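# Move a bottle from the blue crate onto the turntable

## Task

Lift a single bottle out of the blue crate and set it upright on the turntable. The crate must stay upright on the trolley, and every remaining bottle in it must still be standing. None of the bottles already circling on the turntable may be tipped over. At the end, neither gripper may be in contact with any bottle or with the crate.

## Robot and tools

Robot: two six-joint arms, left_arm and right_arm, each with a two-finger gripper. Joint order for each arm, everywhere: waist, shoulder, elbow, wrist pitch, wrist yaw, wrist roll. Stated ranges in radians: waist -2.880 to 2.880, shoulder 0.000 to 3.142, elbow 0.000 to 3.019, wrist pitch -1.693 to 1.571, wrist yaw -1.571 to 1.571, wrist roll -2.094 to 2.094. A real end may sit up to 0.085 rad either side of these.

Scene frame (metres): origin at table-top height, halfway between the two nominal arm bases; +x reaches out over the table, +z is up, left_arm sits on the +y side (arm names do not match image left/right). Real base positions are offset from nominal; a BASES line, if present, gives them. Reported hand positions may be off, worse at long reach. A gripper's fingers point along its own +z and close along its y; end_effector_position is the point between the pads, about 1 cm short of the tips.

The row: every motion command uses rows of 14 numbers, all in [-1, 1], always for both arms: left_arm's six joint numbers then its opening, then right_arm's six joints then its opening. Joint numbers are offsets, not poses: they are added to the Joint targets as they stand when the action or move begins (not to the previous row), on a scale where 1.0 equals 1.264 rad for waist, 1.32 shoulder, 1.276 elbow, 1.83 wrist pitch, 6.358 wrist yaw, 7.625 wrist roll. So repeating the same offset in a later action moves the joint further again. Zero for all six joints re-sends an arm's current targets. The opening number is absolute: +1 fully open, -1 closed; sending 0 is a real half-way command, so to keep a gripper as it is, resend its current command (see Tool commands).

execute_actions(actions, cameras): actions is a list of actions; each action is a table of up to 15 rows, one row per 1/30 s control step, and a short table repeats its final row until 15 steps are used. An empty list just reports state and images. An action is rejected for both arms if it would push a joint more than 0.085 rad beyond its range, measured from the targets at the action's start; a malformed action, or a first action failing that test against the latest reported state, rejects the whole call. Joints asked past their real end stop there, and the result may say "joint sent to its limit" (its absence proves nothing). cameras: list of names among cam_high, cam_low, cam_left_wrist, cam_right_wrist; omitted, null or ["all"] gives all, [] gives none, a wrong name voids the call.

move(target, speed, blend, opening_speed, blocking, cameras): target is one 14-number row, or up to 15 rows differing only in joint offsets, each counted from the same starting Joint targets. All joints travel together, so grippers trace curves, and nothing avoids obstacles or the other arm. speed: peak rad/s of the joint with the longest way, 0.01 to 2 (default 0.5), one value or one per target. blend: corner rounding in rad for lists (default 0, stop at each). opening_speed: rate of the finger command on the -1..+1 scale per second, at least 0.2; otherwise the opening is sent at once. blocking=false returns after about 0.5 s while the move continues; then call wait or stop before sending more. Paths take at least 0.5 s; beyond 10 s they fall short. The result adds a move: line, e.g. done, off_target (resting more than 0.035 rad off), moving, held or fault, plus limits=held if steps were withheld, and the worst joint per unfinished arm. done does not mean no contact. Faster moves and targets set deeper past contact hit and press harder.

wait(seconds, cameras): 0 to 10 s, arms keep their last command; a running move continues, and the wait ends early when it does. stop(): brakes the running move, needing some distance. zoom_image(camera, region): enlarges part of a camera's latest image; region [x0, y0, x1, y1] in pixels from the top-left, at most 504 by 504. Images are 896x504 each. finished_scene(scene, check): scene is the current scene number; check describes, per condition, what the images and readings show and how it might still be unmet. The first call only records the check; a second call, in a later reply, ends the scene for good.

Result lines: Joint positions and Joint velocities list each arm's six joints (rad, rad/s) then the pad gap (m; 0.094 open). Joint targets are the base for your next offsets. Tool commands shows current gripper commands. grip_measured is the finger opening on the command scale; empty it reads slightly wide, squeezing a hard part it reads up to about 0.064 below its size. Commanding about 0.11 below the first-touch reading gives full force (about 50-62 N per pad). Release by commanding well above grip_measured. Joint torques include arm weight, have offsets and noise; torques 3 and 4 wrap at ±28 N m. Call results also list joint positions at sampled steps, with HELD marking withheld steps. "joint command not followed" means the clearance check altered targets; it does not keep grippers apart.

Limits: targets are kept within a lead of the measured angle per step (0.264, 0.32, 0.276, 0.33, 0.701, 1.97 rad by joint) and scaled back if the gripper target would jump over 110 mm, so big moves take several actions and tiny ones may not start. If an arm is pushed back or dragged, command its targets back beyond its measured positions to stop pressing. Holding loads, stretched poses or pushing unreachably heat motors: MOTOR HOT appears at 85 °C, and at 100 °C that arm goes limp (OVER-TEMPERATURE FAULT) for 30-60 s or more. The simulation keeps running while you think.

Avoid: dropping the bottle, releasing it while it moves, fast impacts, hard presses, the arms colliding with each other, toppling any bottle or the crate, and pushing anything out of the work area. Brief external tugs on held parts or nudges to loose objects can occur.

Each tool is called after "Emit:" in YAML: its name, and indented under it one key for each argument.

## Session

I'll start by looking at the scene.

Emit:
execute_actions:
  actions: []

Scene clock: 0.00 s.
left_arm: end_effector_position=(+0.7191, +0.4023, +0.1776) grip_measured=+1.000 end_effector_quat_wxyz=(+0.376, +0.095, +0.916, +0.099) | right_arm: end_effector_position=(+0.2268, +0.2610, +0.3170) grip_measured=+1.000 end_effector_quat_wxyz=(+0.455, -0.512, +0.620, +0.384)
Joint names: [waist, shoulder, elbow, wrist pitch, wrist yaw, wrist roll]
Joint positions: left_arm=[0.065 1.933 1.637 -0.478 -0.065 0.296 0.094] | right_arm=[1.013 1.194 0.882 -0.003 -0.343 -0.099 0.094]
Joint velocities: left_arm=[-0.005 -0.015 -0.002 -0.002 -0.066 -0.022 0] | right_arm=[0.005 -0.005 0.017 -0.002 0.007 -0.007 0]
Joint torques (N m): no reading
Motor temperatures (°C): left_arm=[39 30 36 25 33 31 34] | right_arm=[34 31 30 36 26 37 34]
Heat: left arm: hottest waist 39 °C; right arm: hottest wrist roll 37 °C.
Joint targets: left_arm=[0.065 1.926 1.669 -0.473 -0.065 0.296] | right_arm=[1.013 1.192 0.913 0.002 -0.343 -0.099]
Tool commands: left_gripper/opening=+1.0 right_gripper/opening=+1.0

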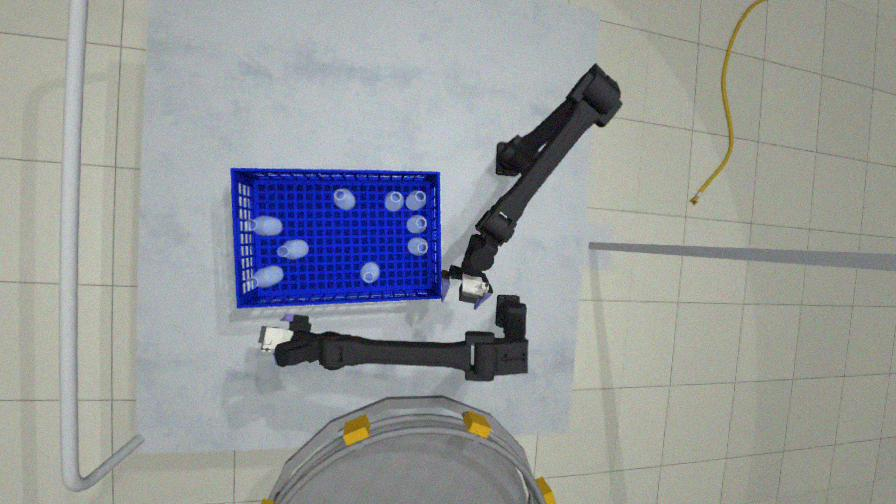

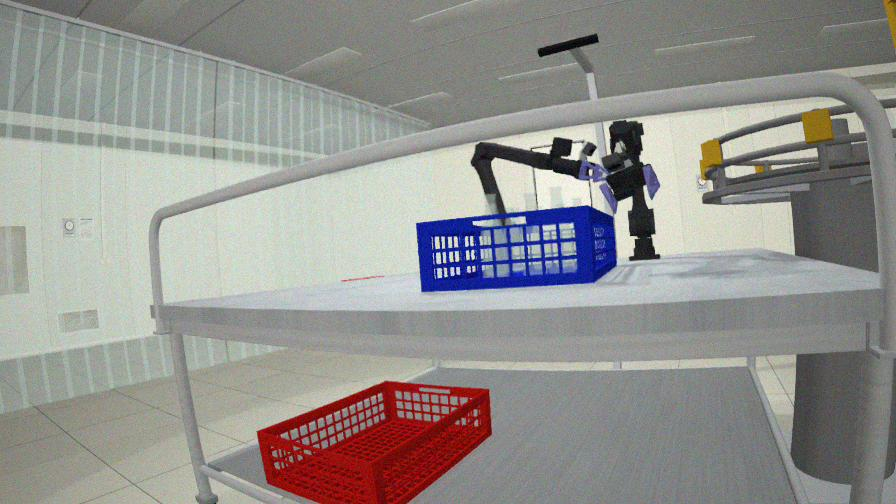

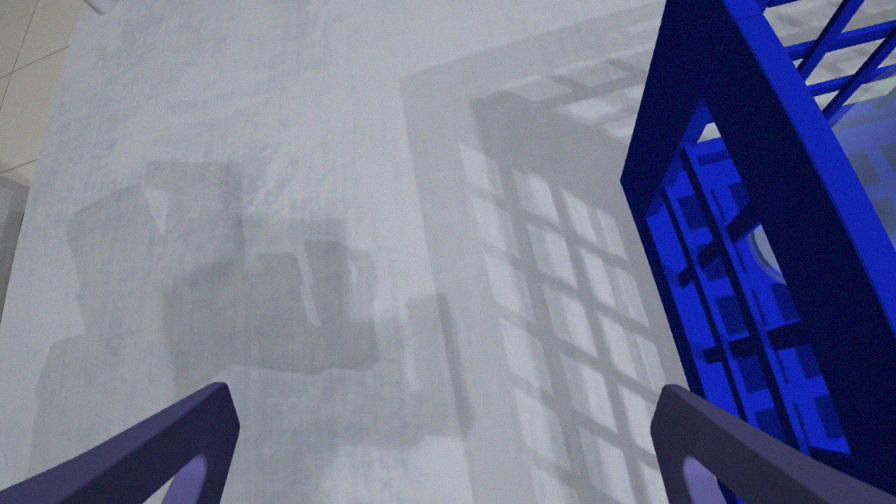

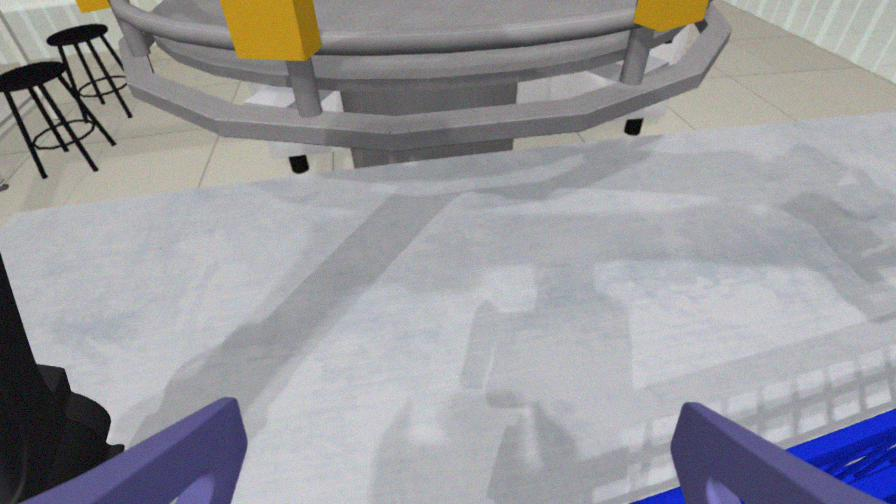

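Emit:
zoom_image:
  camera: "cam_high"
  region: [220, 150, 460, 320]

Emit:
zoom_image:
  camera: "cam_high"
  region: [220, 340, 620, 504]

Emit:
zoom_image:
  camera: "cam_low"
  region: [640, 60, 896, 260]

Emit:
zoom_image:
  camera: "cam_low"
  region: [390, 100, 690, 310]

Scaled by 2.100 from the camera's 896x504 image, which has a finer 1280x720 frame.

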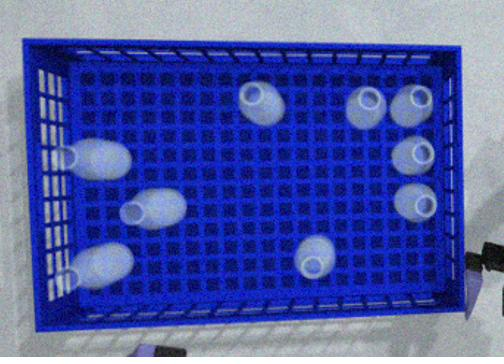

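Scaled by 1.260 from the camera's 896x504 image, which has a finer 1280x720 frame.

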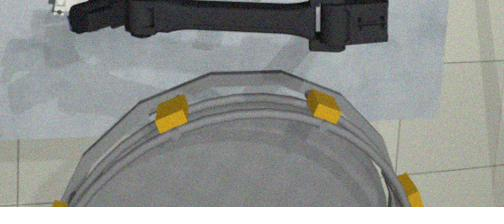

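Scaled by 1.969 from the camera's 896x504 image, which has a finer 1280x720 frame.

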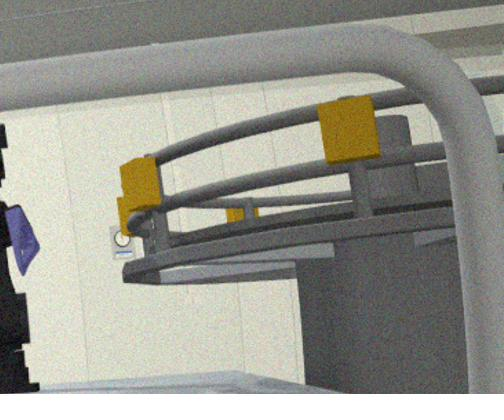

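Scaled by 1.680 from the camera's 896x504 image, which has a finer 1280x720 frame.

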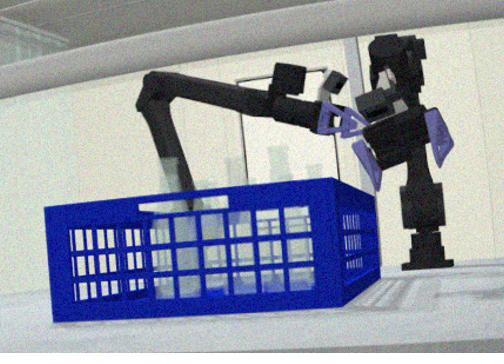

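Emit:
wait:
  seconds: 0
  cameras: ["cam_high", "cam_right_wrist"]

Scene clock: 47.00 s.
left_arm: end_effector_position=(+0.7191, +0.4023, +0.1776) grip_measured=+1.000 end_effector_quat_wxyz=(+0.376, +0.095, +0.916, +0.099) | right_arm: end_effector_position=(+0.2268, +0.2610, +0.3170) grip_measured=+1.000 end_effector_quat_wxyz=(+0.455, -0.512, +0.620, +0.384)
Joint names: [waist, shoulder, elbow, wrist pitch, wrist yaw, wrist roll]
Joint positions: left_arm=[0.065 1.933 1.637 -0.478 -0.065 0.296 0.094] | right_arm=[1.013 1.194 0.882 -0.003 -0.343 -0.099 0.094]
Joint velocities: left_arm=[-0.015 0.005 0.002 0.002 -0.081 -0.007 0] | right_arm=[-0.005 0.005 0.002 0.002 -0.037 -0.007 0]
Joint torques (N m): left_arm=[-1.9 -20.48 10.7 1.8 -0.06 -0.11] | right_arm=[-0.67 -6.36 13.18 1.83 -0.24 0.12]
Motor temperatures (°C): left_arm=[38 34 48 25 32 29 32] | right_arm=[33 32 43 36 26 34 31]
Heat: left arm: hottest elbow 48 °C; right arm: hottest elbow 43 °C.
Joint targets: left_arm=[0.065 1.926 1.669 -0.473 -0.065 0.296] | right_arm=[1.013 1.192 0.913 0.002 -0.343 -0.099]
Tool commands: left_gripper/opening=+1.0 right_gripper/opening=+1.0
Images, in order (width x height): cam_high 896x504, cam_right_wrist 896x504.

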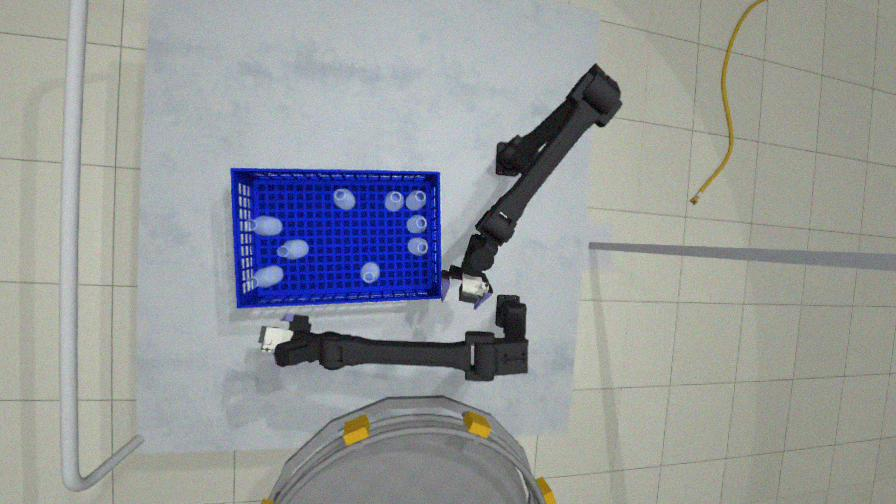

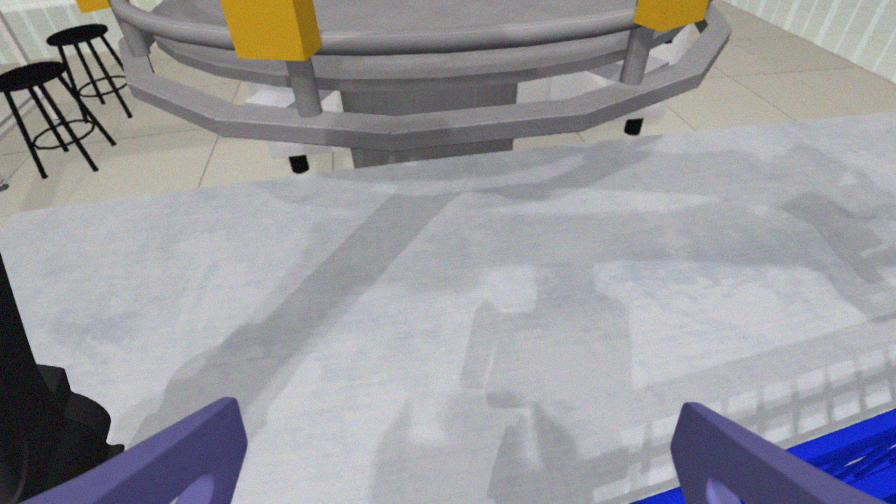

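Emit:
move:
  target: [0, -0.48, 0, 0, 0, 0, 1.0, 0, 0, 0, 0.191, 0, 0, 1.0]
  speed: 0.6
  cameras: ["cam_high", "cam_left_wrist", "cam_right_wrist"]

Scene clock: 63.17 s.
left_arm: end_effector_position=(+0.5459, +0.3915, +0.6086) grip_measured=+1.000 end_effector_quat_wxyz=(+0.642, +0.066, +0.750, +0.141) | right_arm: end_effector_position=(+0.2328, +0.2710, +0.3958) grip_measured=+1.000 end_effector_quat_wxyz=(+0.576, -0.472, +0.516, +0.424)
Joint names: [waist, shoulder, elbow, wrist pitch, wrist yaw, wrist roll]
Joint positions: left_arm=[0.065 1.294 1.637 -0.478 -0.065 0.296 0.094] | right_arm=[1.013 1.194 0.882 0.336 -0.343 -0.099 0.094]
Joint velocities: left_arm=[-0.015 -0.005 -0.017 0.007 -0.037 0.037 0] | right_arm=[-0.015 -0.005 -0.012 -0.007 -0.066 0.037 0]
Joint torques (N m): left_arm=[-1.79 -10.75 10.89 2.03 -0.04 -0.13] | right_arm=[-0.67 -6.36 13.19 2.17 -0.17 0.14]
Motor temperatures (°C): left_arm=[38 35 50 25 31 29 31] | right_arm=[32 32 46 36 26 34 31]
Heat: left arm: hottest elbow 50 °C; right arm: hottest elbow 46 °C.
Joint targets: left_arm=[0.065 1.293 1.669 -0.473 -0.065 0.296] | right_arm=[1.013 1.192 0.913 0.351 -0.343 -0.099]
move: done
Images, in order (width x height): cam_high 896x504, cam_left_wrist 896x504, cam_right_wrist 896x504.

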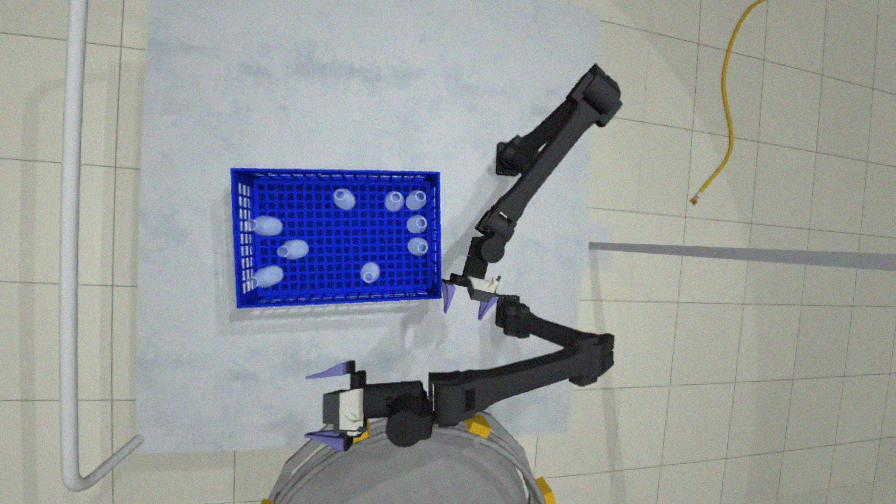

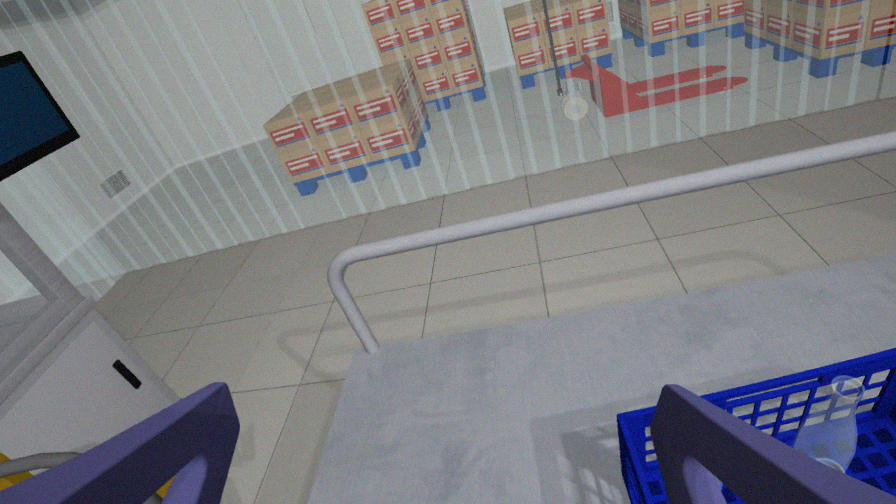

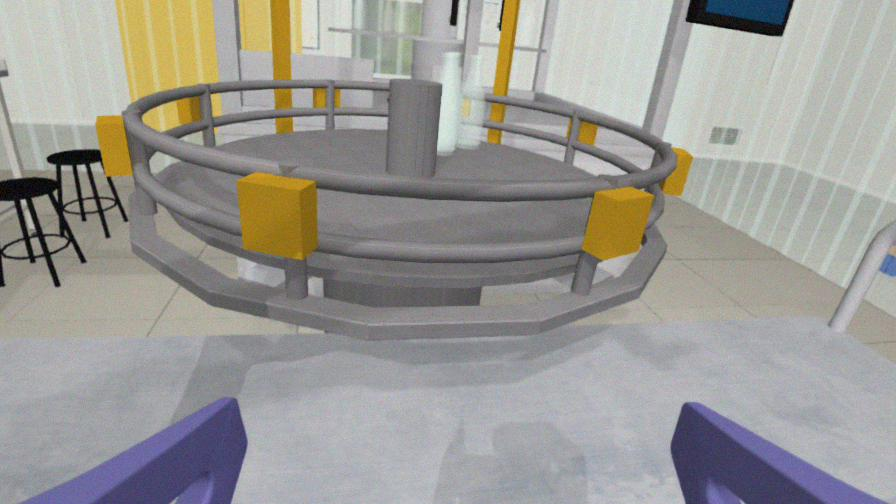

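Emit:
zoom_image:
  camera: "cam_high"
  region: [430, 40, 650, 330]

Emit:
zoom_image:
  camera: "cam_high"
  region: [290, 280, 640, 480]

Emit:
zoom_image:
  camera: "cam_right_wrist"
  region: [100, 20, 700, 360]

Scaled by 1.738 from the camera's 896x504 image, which has a finer 1280x720 frame.

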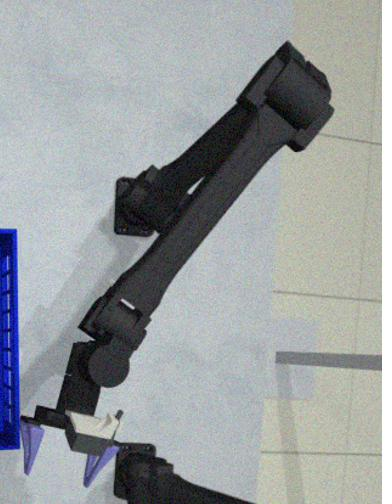

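Scaled by 1.440 from the camera's 896x504 image, which has a finer 1280x720 frame.

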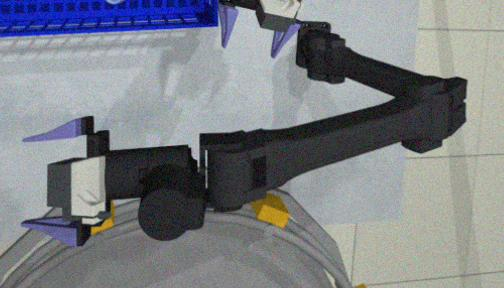

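Region (100, 20, 700, 360) is 600x340 pixels. A region can be at most 504 by 504 pixels.

Emit:
move:
  target: [0.475, 0, 0, 0, 0, 0, 1.0, 0, -0.23, 0, 0, 0, 0, 1.0]
  speed: 0.7
  cameras: ["cam_left_wrist"]

Scene clock: 102.00 s.
left_arm: end_effector_position=(+0.4146, +0.7166, +0.6086) grip_measured=+1.000 end_effector_quat_wxyz=(+0.571, -0.161, +0.736, +0.327) | right_arm: end_effector_position=(+0.1794, +0.1815, +0.5416) grip_measured=+1.000 end_effector_quat_wxyz=(+0.672, -0.424, +0.408, +0.450)
Joint names: [waist, shoulder, elbow, wrist pitch, wrist yaw, wrist roll]
Joint positions: left_arm=[0.671 1.294 1.637 -0.478 -0.066 0.296 0.094] | right_arm=[1.013 0.889 0.882 0.34 -0.343 -0.099 0.094]
Joint velocities: left_arm=[-0.024 -0.005 0.002 0.007 -0.037 -0.007 0] | right_arm=[-0.005 -0.015 0.002 -0.002 0.022 0.007 0]
Joint torques (N m): left_arm=[-2.2 -10.75 10.89 2.1 -0.02 -0.11] | right_arm=[-0.62 -2.73 13.45 1.87 -0.1 0.14]
Motor temperatures (°C): left_arm=[38 33 53 25 30 28 30] | right_arm=[32 32 49 35 25 32 29]
Heat: left arm: hottest elbow 53 °C; right arm: hottest elbow 49 °C.
Joint targets: left_arm=[0.665 1.293 1.669 -0.473 -0.065 0.296] | right_arm=[1.013 0.888 0.913 0.351 -0.343 -0.099]
move: done
Images, in order (width x height): cam_left_wrist 896x504.

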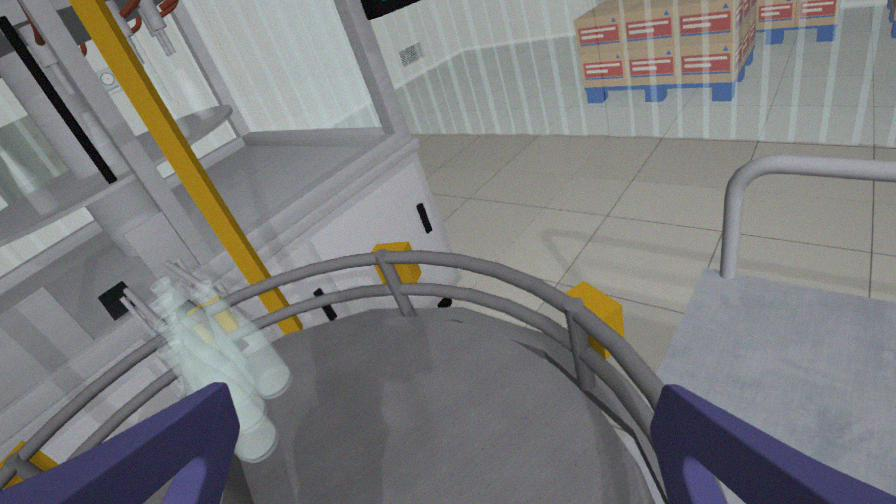

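Emit:
move:
  target: [0, 0, 0, -0.2186, 0.0102, -0.0388, 1.0, 0, 0, 0.3135, -0.2186, 0, 0, 1.0]
  speed: 0.7
  cameras: ["cam_left_wrist", "cam_right_wrist", "cam_high"]

Scene clock: 123.80 s.
left_arm: end_effector_position=(+0.3972, +0.6892, +0.5184) grip_measured=+1.000 end_effector_quat_wxyz=(+0.470, -0.281, +0.820, +0.168) | right_arm: end_effector_position=(+0.1653, +0.1578, +0.6854) grip_measured=+1.000 end_effector_quat_wxyz=(+0.673, -0.423, +0.408, +0.450)
Joint names: [waist, shoulder, elbow, wrist pitch, wrist yaw, wrist roll]
Joint positions: left_arm=[0.671 1.294 1.637 -0.868 -0.004 0.011 0.094] | right_arm=[1.013 0.887 1.265 -0.044 -0.343 -0.099 0.094]
Joint velocities: left_arm=[0.005 -0.015 -0.007 -0.007 0.066 -0.022 0] | right_arm=[-0.005 -0.005 -0.027 0.007 -0.051 0.022 0]
Joint torques (N m): left_arm=[-2.26 -10.75 10.93 1.72 0.14 -0.24] | right_arm=[-0.62 -2.2 14.27 1.29 -0.1 0.14]
Motor temperatures (°C): left_arm=[38 33 54 25 30 27 30] | right_arm=[32 31 50 35 25 32 29]
Heat: left arm: hottest elbow 54 °C; right arm: hottest elbow 50 °C.
Joint targets: left_arm=[0.665 1.293 1.669 -0.873 0.000 0.000] | right_arm=[1.013 0.888 1.314 -0.049 -0.343 -0.099]
move: off_target (right_arm); right_arm: the elbow is farthest, 0.048 rad from its target
Images, in order (width x height): cam_high 896x504, cam_left_wrist 896x504, cam_right_wrist 896x504.

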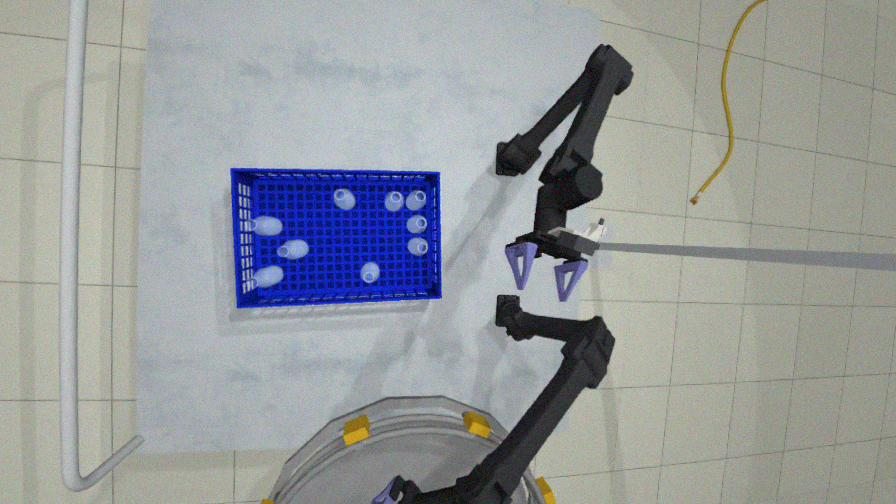

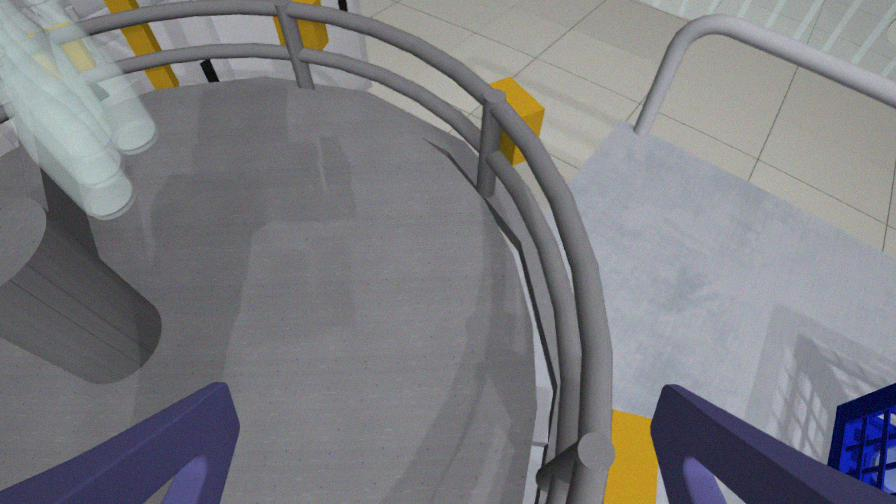

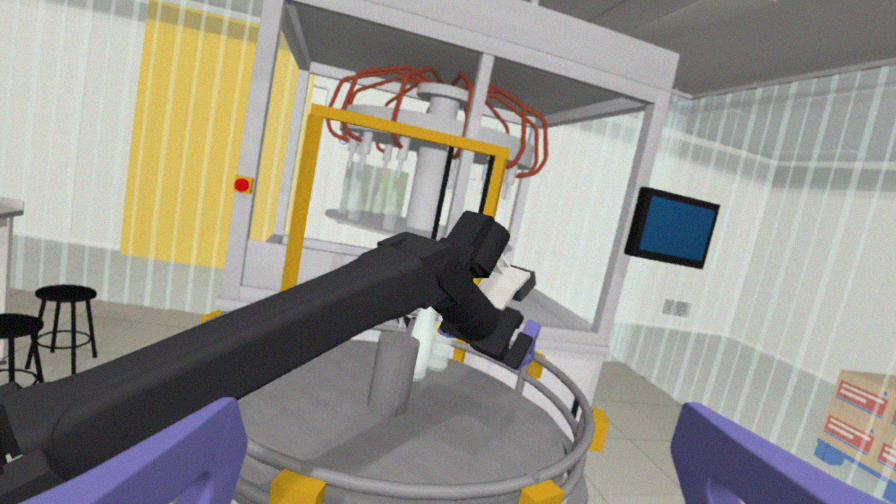

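Emit:
wait:
  seconds: 0
  cameras: ["cam_left_wrist"]

Emit:
zoom_image:
  camera: "cam_left_wrist"
  region: [0, 0, 504, 400]

Scene clock: 152.93 s.
left_arm: end_effector_position=(+0.3972, +0.6892, +0.5184) grip_measured=+1.000 end_effector_quat_wxyz=(+0.470, -0.281, +0.820, +0.168) | right_arm: end_effector_position=(+0.1653, +0.1578, +0.6854) grip_measured=+1.000 end_effector_quat_wxyz=(+0.673, -0.423, +0.408, +0.450)
Joint names: [waist, shoulder, elbow, wrist pitch, wrist yaw, wrist roll]
Joint positions: left_arm=[0.671 1.294 1.637 -0.868 -0.004 0.01 0.094] | right_arm=[1.013 0.887 1.265 -0.044 -0.343 -0.099 0.094]
Joint velocities: left_arm=[-0.005 -0.005 -0.037 0.007 -0.037 -0.007 0] | right_arm=[0.005 -0.024 0.012 -0.022 -0.037 -0.007 0]
Joint torques (N m): left_arm=[-2.43 -10.52 10.84 1.63 0.1 -0.22] | right_arm=[-0.56 -2.26 14.27 1.31 -0.1 0.14]
Motor temperatures (°C): left_arm=[37 32 55 24 29 27 29] | right_arm=[31 30 51 34 25 31 28]
Heat: left arm: hottest elbow 55 °C; right arm: hottest elbow 51 °C.
Joint targets: left_arm=[0.665 1.293 1.669 -0.873 0.000 0.000] | right_arm=[1.013 0.888 1.314 -0.049 -0.343 -0.099]
Tool commands: left_gripper/opening=+1.0 right_gripper/opening=+1.0
Images, in order (width x height): cam_left_wrist 896x504.

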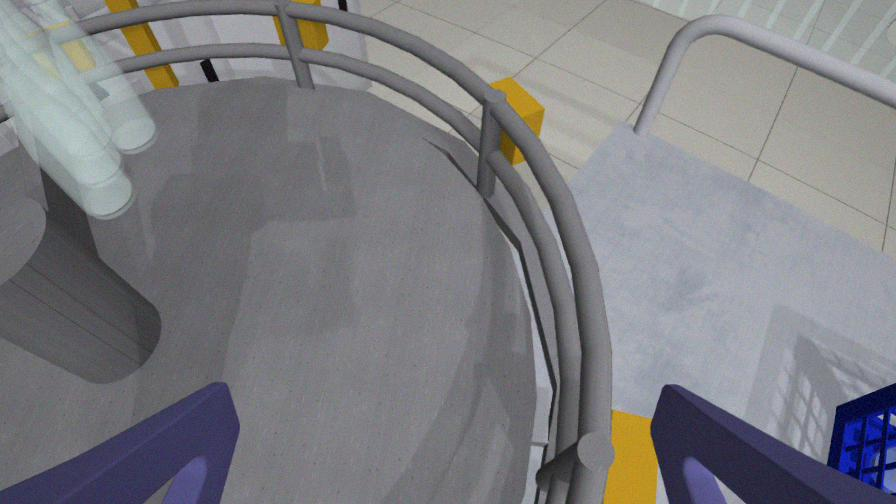

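Scaled by 1.000.

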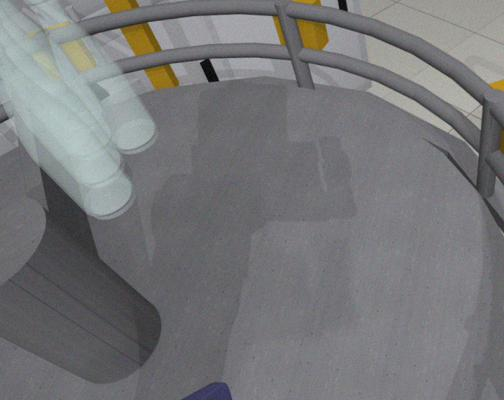

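Emit:
zoom_image:
  camera: "cam_left_wrist"
  region: [600, 200, 896, 504]

Scaled by 1.658 from the camera's 896x504 image, which has a finer 1280x720 frame.

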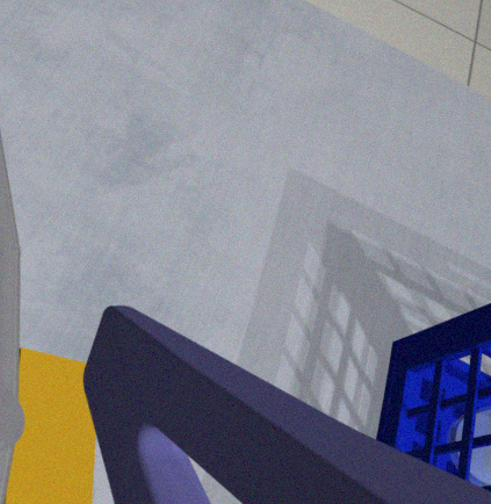

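Emit:
move:
  target: [-0.7286, 0.0545, -0.1889, -0.0874, 0, 0, 1.0, -0.949, 0, 0.6865, -0.6836, 0.054, 0.013, 1.0]
  speed: 0.8
  cameras: ["cam_high", "cam_low", "cam_left_wrist"]

Scene clock: 186.77 s.
left_arm: end_effector_position=(+0.4727, +0.2062, +0.3342) grip_measured=+1.000 end_effector_quat_wxyz=(+0.294, +0.130, +0.946, -0.037) | right_arm: end_effector_position=(+0.1883, -0.2550, +0.8301) grip_measured=+1.000 end_effector_quat_wxyz=(+0.701, +0.048, +0.709, -0.058)
Joint names: [waist, shoulder, elbow, wrist pitch, wrist yaw, wrist roll]
Joint positions: left_arm=[-0.26 1.362 1.42 -1.028 -0.001 0.01 0.094] | right_arm=[-0.171 0.883 2.168 -1.295 -0.001 -0.016 0.094]
Joint velocities: left_arm=[-0.005 -0.015 -0.017 0.002 -0.037 0.007 0] | right_arm=[0.005 -0.024 -0.002 0.012 -0.007 -0.022 0]
Joint torques (N m): left_arm=[-1.2 -10.93 9.21 1.22 0.01 -0.23] | right_arm=[-1.85 3.43 6.43 1.44 -0.1 0.29]
Motor temperatures (°C): left_arm=[37 32 55 24 28 26 28] | right_arm=[31 30 52 34 25 30 27]
Heat: left arm: hottest elbow 55 °C; right arm: hottest elbow 52 °C.
Joint targets: left_arm=[-0.256 1.364 1.428 -1.033 0.000 0.000] | right_arm=[-0.186 0.888 2.189 -1.300 0.001 0.000]
move: done
Images, in order (width x height): cam_high 896x504, cam_low 896x504, cam_left_wrist 896x504.

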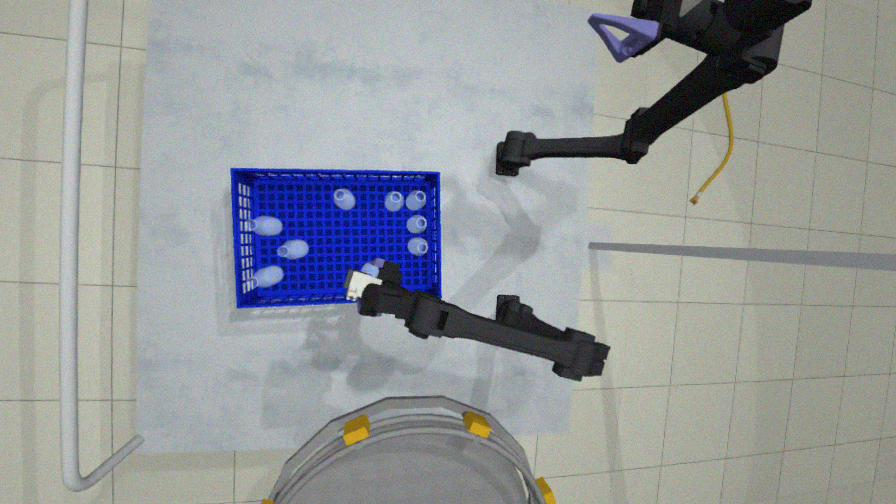

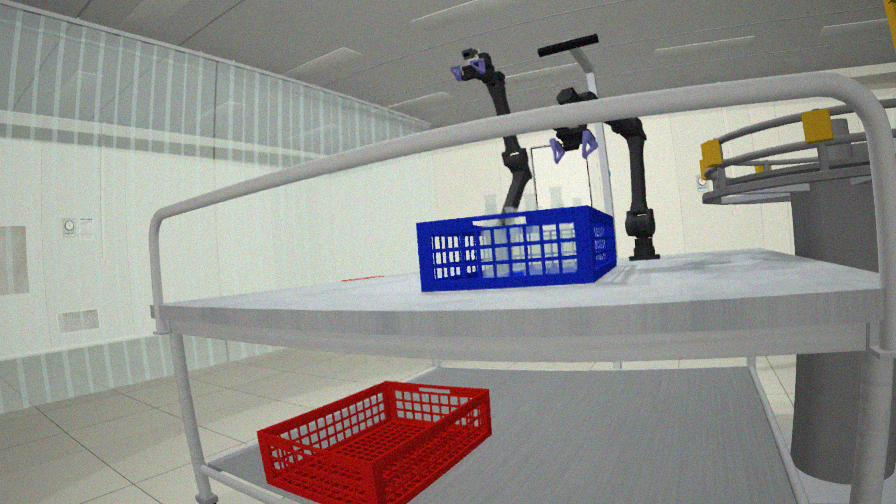

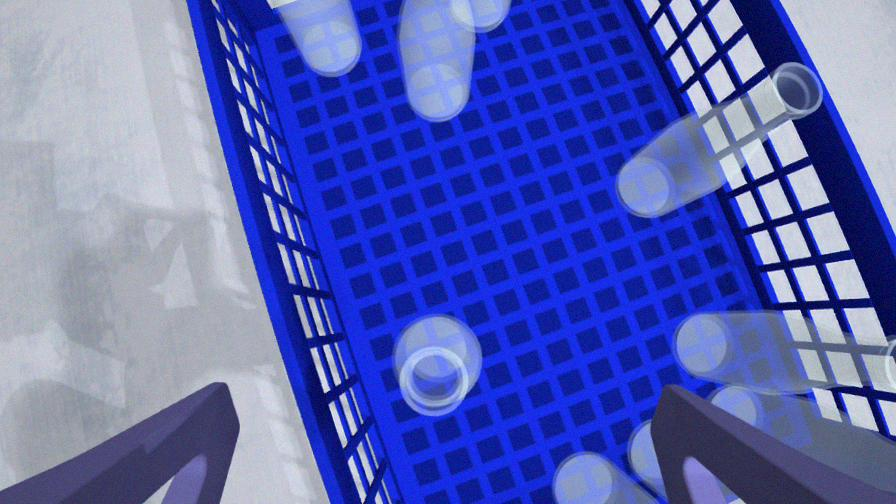

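Emit:
zoom_image:
  camera: "cam_left_wrist"
  region: [340, 270, 560, 470]

Emit:
zoom_image:
  camera: "cam_low"
  region: [400, 80, 680, 300]

Scaled by 2.291 from the camera's 896x504 image, which has a finer 1280x720 frame.

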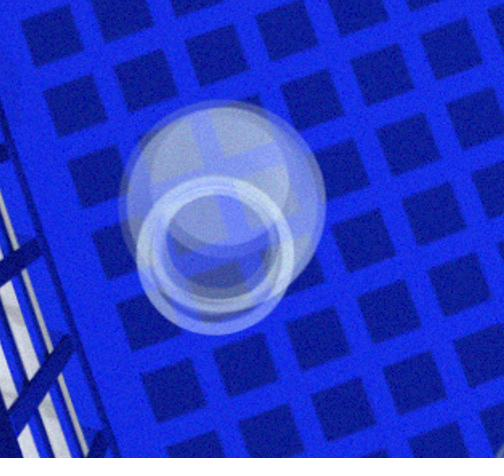

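Scaled by 1.800 from the camera's 896x504 image, which has a finer 1280x720 frame.

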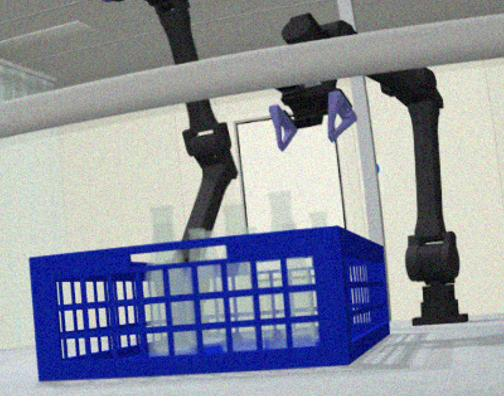

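Emit:
move:
  target: [0.0127, 0, -0.2061, 0.1322, 0, 0, 0.5, 0, 0, 0, 0, 0, 0, 1.0]
  speed: 0.4
  cameras: ["cam_high", "cam_left_wrist"]

Emit:
zoom_image:
  camera: "cam_left_wrist"
  region: [300, 270, 600, 504]

Scene clock: 221.67 s.
left_arm: end_effector_position=(+0.4594, +0.2173, +0.2287) grip_measured=+0.502 end_effector_quat_wxyz=(+0.274, +0.124, +0.953, -0.032) | right_arm: end_effector_position=(+0.1883, -0.2551, +0.8301) grip_measured=+1.000 end_effector_quat_wxyz=(+0.701, +0.048, +0.709, -0.058)
Joint names: [waist, shoulder, elbow, wrist pitch, wrist yaw, wrist roll]
Joint positions: left_arm=[-0.246 1.363 1.157 -0.805 -0.001 0.01 0.071] | right_arm=[-0.171 0.883 2.168 -1.295 -0.001 -0.015 0.094]
Joint velocities: left_arm=[-0.015 -0.005 0.002 -0.002 -0.051 0.051 -0.001] | right_arm=[-0.005 -0.015 0.002 0.032 -0.022 0.007 0]
Joint torques (N m): left_arm=[-0.91 -10.81 8.91 1.91 0.02 -0.21] | right_arm=[-1.79 3.31 6.42 1.51 -0.09 0.29]
Motor temperatures (°C): left_arm=[37 33 50 24 28 26 27] | right_arm=[31 30 45 33 25 30 26]
Heat: left arm: hottest elbow 50 °C; right arm: hottest elbow 45 °C.
Joint targets: left_arm=[-0.239 1.364 1.165 -0.791 0.000 0.000] | right_arm=[-0.186 0.888 2.189 -1.300 0.001 0.000]
move: done
Images, in order (width x height): cam_high 896x504, cam_left_wrist 896x504.

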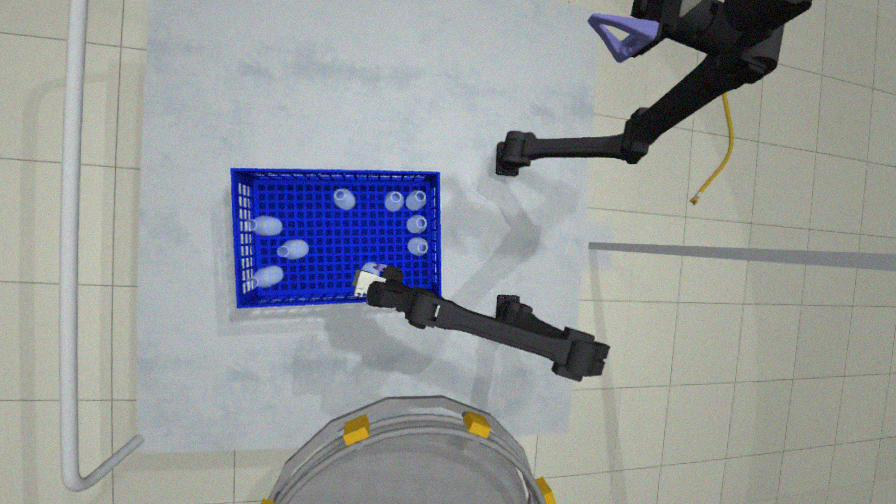

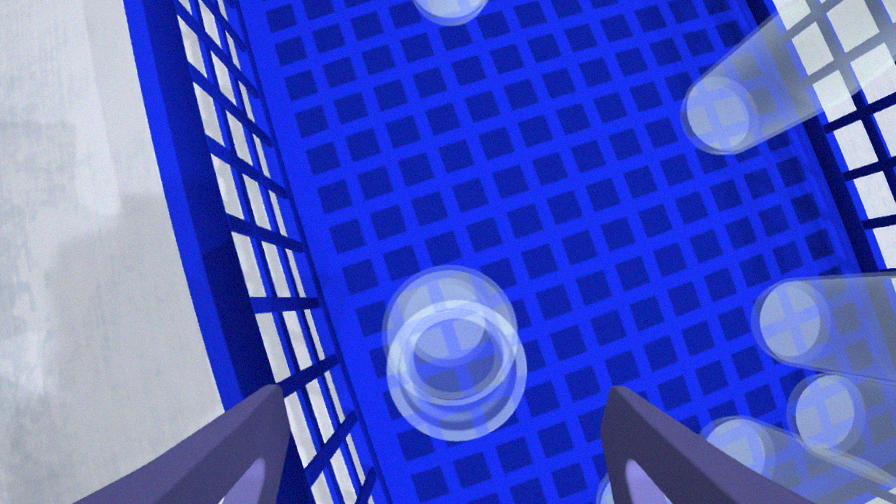

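Scaled by 1.680 from the camera's 896x504 image, which has a finer 1280x720 frame.

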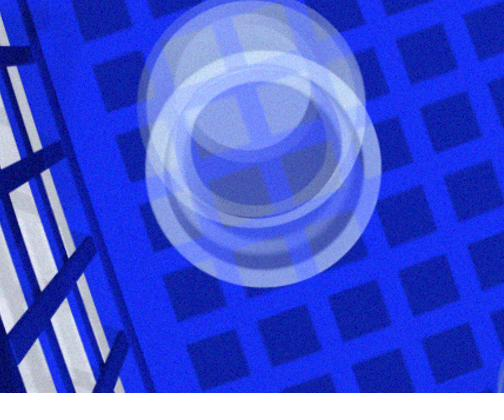

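Emit:
move:
  target: [0, 0.0258, -0.0823, 0.0814, 0, 0, 0.5, 0, 0, 0, 0, 0, 0, 1.0]
  speed: 0.25
  cameras: ["cam_high", "cam_low", "cam_left_wrist"]

Emit:
zoom_image:
  camera: "cam_left_wrist"
  region: [220, 200, 680, 504]

Emit:
zoom_image:
  camera: "cam_low"
  region: [500, 120, 680, 300]

Scene clock: 254.53 s.
left_arm: end_effector_position=(+0.4603, +0.2170, +0.1803) grip_measured=+0.502 end_effector_quat_wxyz=(+0.280, +0.123, +0.951, -0.033) | right_arm: end_effector_position=(+0.1883, -0.2551, +0.8301) grip_measured=+1.000 end_effector_quat_wxyz=(+0.701, +0.048, +0.709, -0.058)
Joint names: [waist, shoulder, elbow, wrist pitch, wrist yaw, wrist roll]
Joint positions: left_arm=[-0.246 1.395 1.053 -0.657 -0.001 0.01 0.071] | right_arm=[-0.171 0.883 2.168 -1.295 -0.001 -0.015 0.094]
Joint velocities: left_arm=[-0.005 -0.015 0.002 0.002 0.007 0.007 -0.001] | right_arm=[-0.005 -0.005 -0.007 -0.007 -0.022 0.022 0]
Joint torques (N m): left_arm=[-1.38 -11.4 8.51 1.95 0.06 -0.23] | right_arm=[-1.85 3.31 6.43 1.51 -0.09 0.29]
Motor temperatures (°C): left_arm=[37 33 48 24 27 26 27] | right_arm=[31 29 41 33 25 29 26]
Heat: left arm: hottest elbow 48 °C; right arm: hottest elbow 41 °C.
Joint targets: left_arm=[-0.239 1.398 1.060 -0.642 0.000 0.000] | right_arm=[-0.186 0.888 2.189 -1.300 0.001 0.000]
move: done
Images, in order (width x height): cam_high 896x504, cam_low 896x504, cam_left_wrist 896x504.

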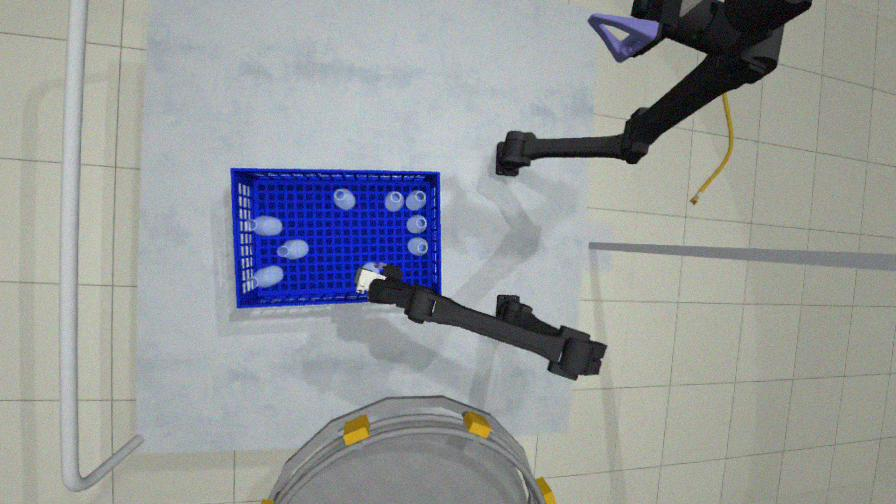

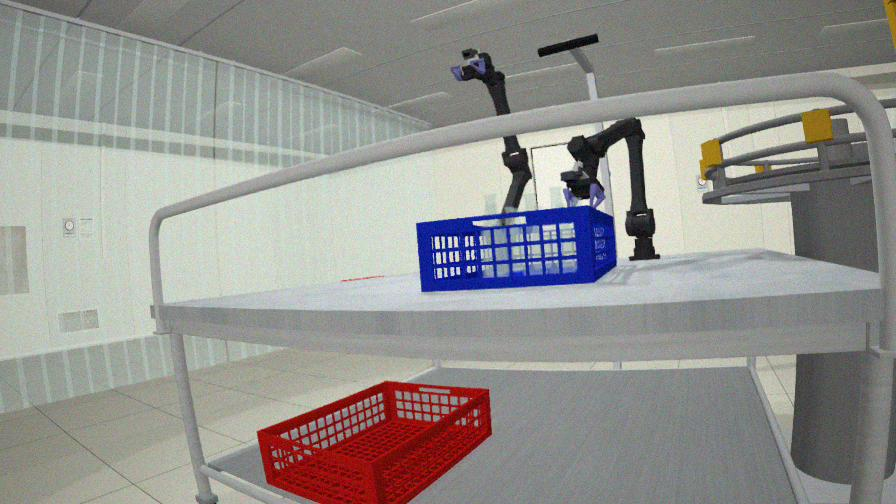

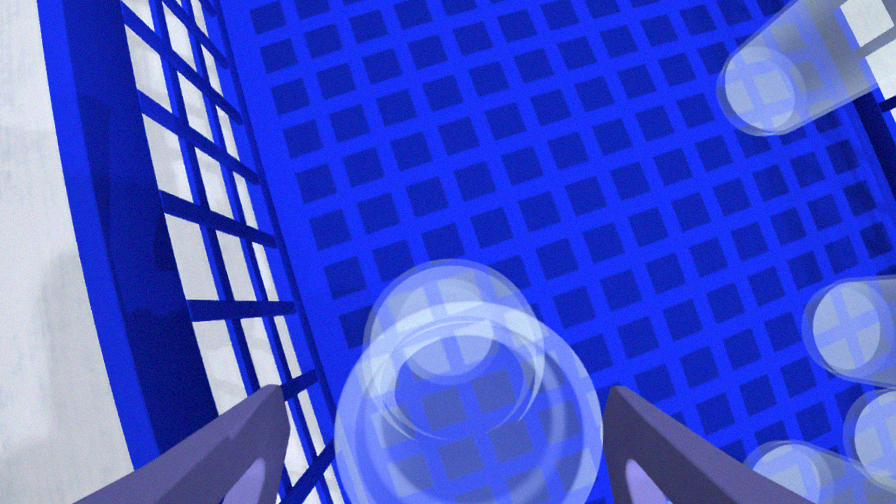

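Scaled by 1.096 from the camera's 896x504 image, which has a finer 1280x720 frame.

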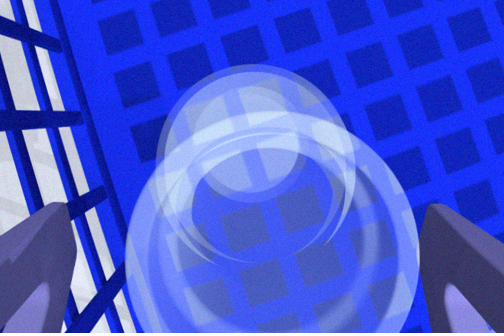

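Scaled by 2.800 from the camera's 896x504 image, which has a finer 1280x720 frame.

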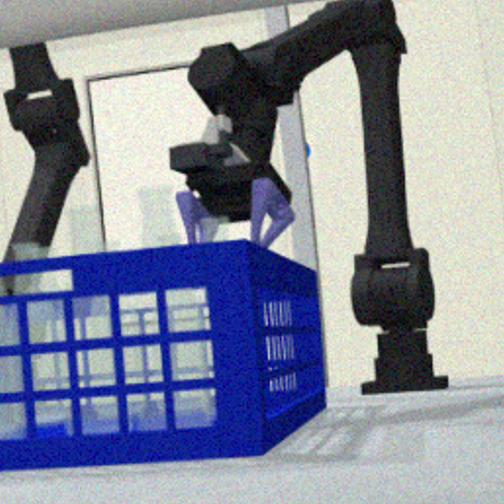

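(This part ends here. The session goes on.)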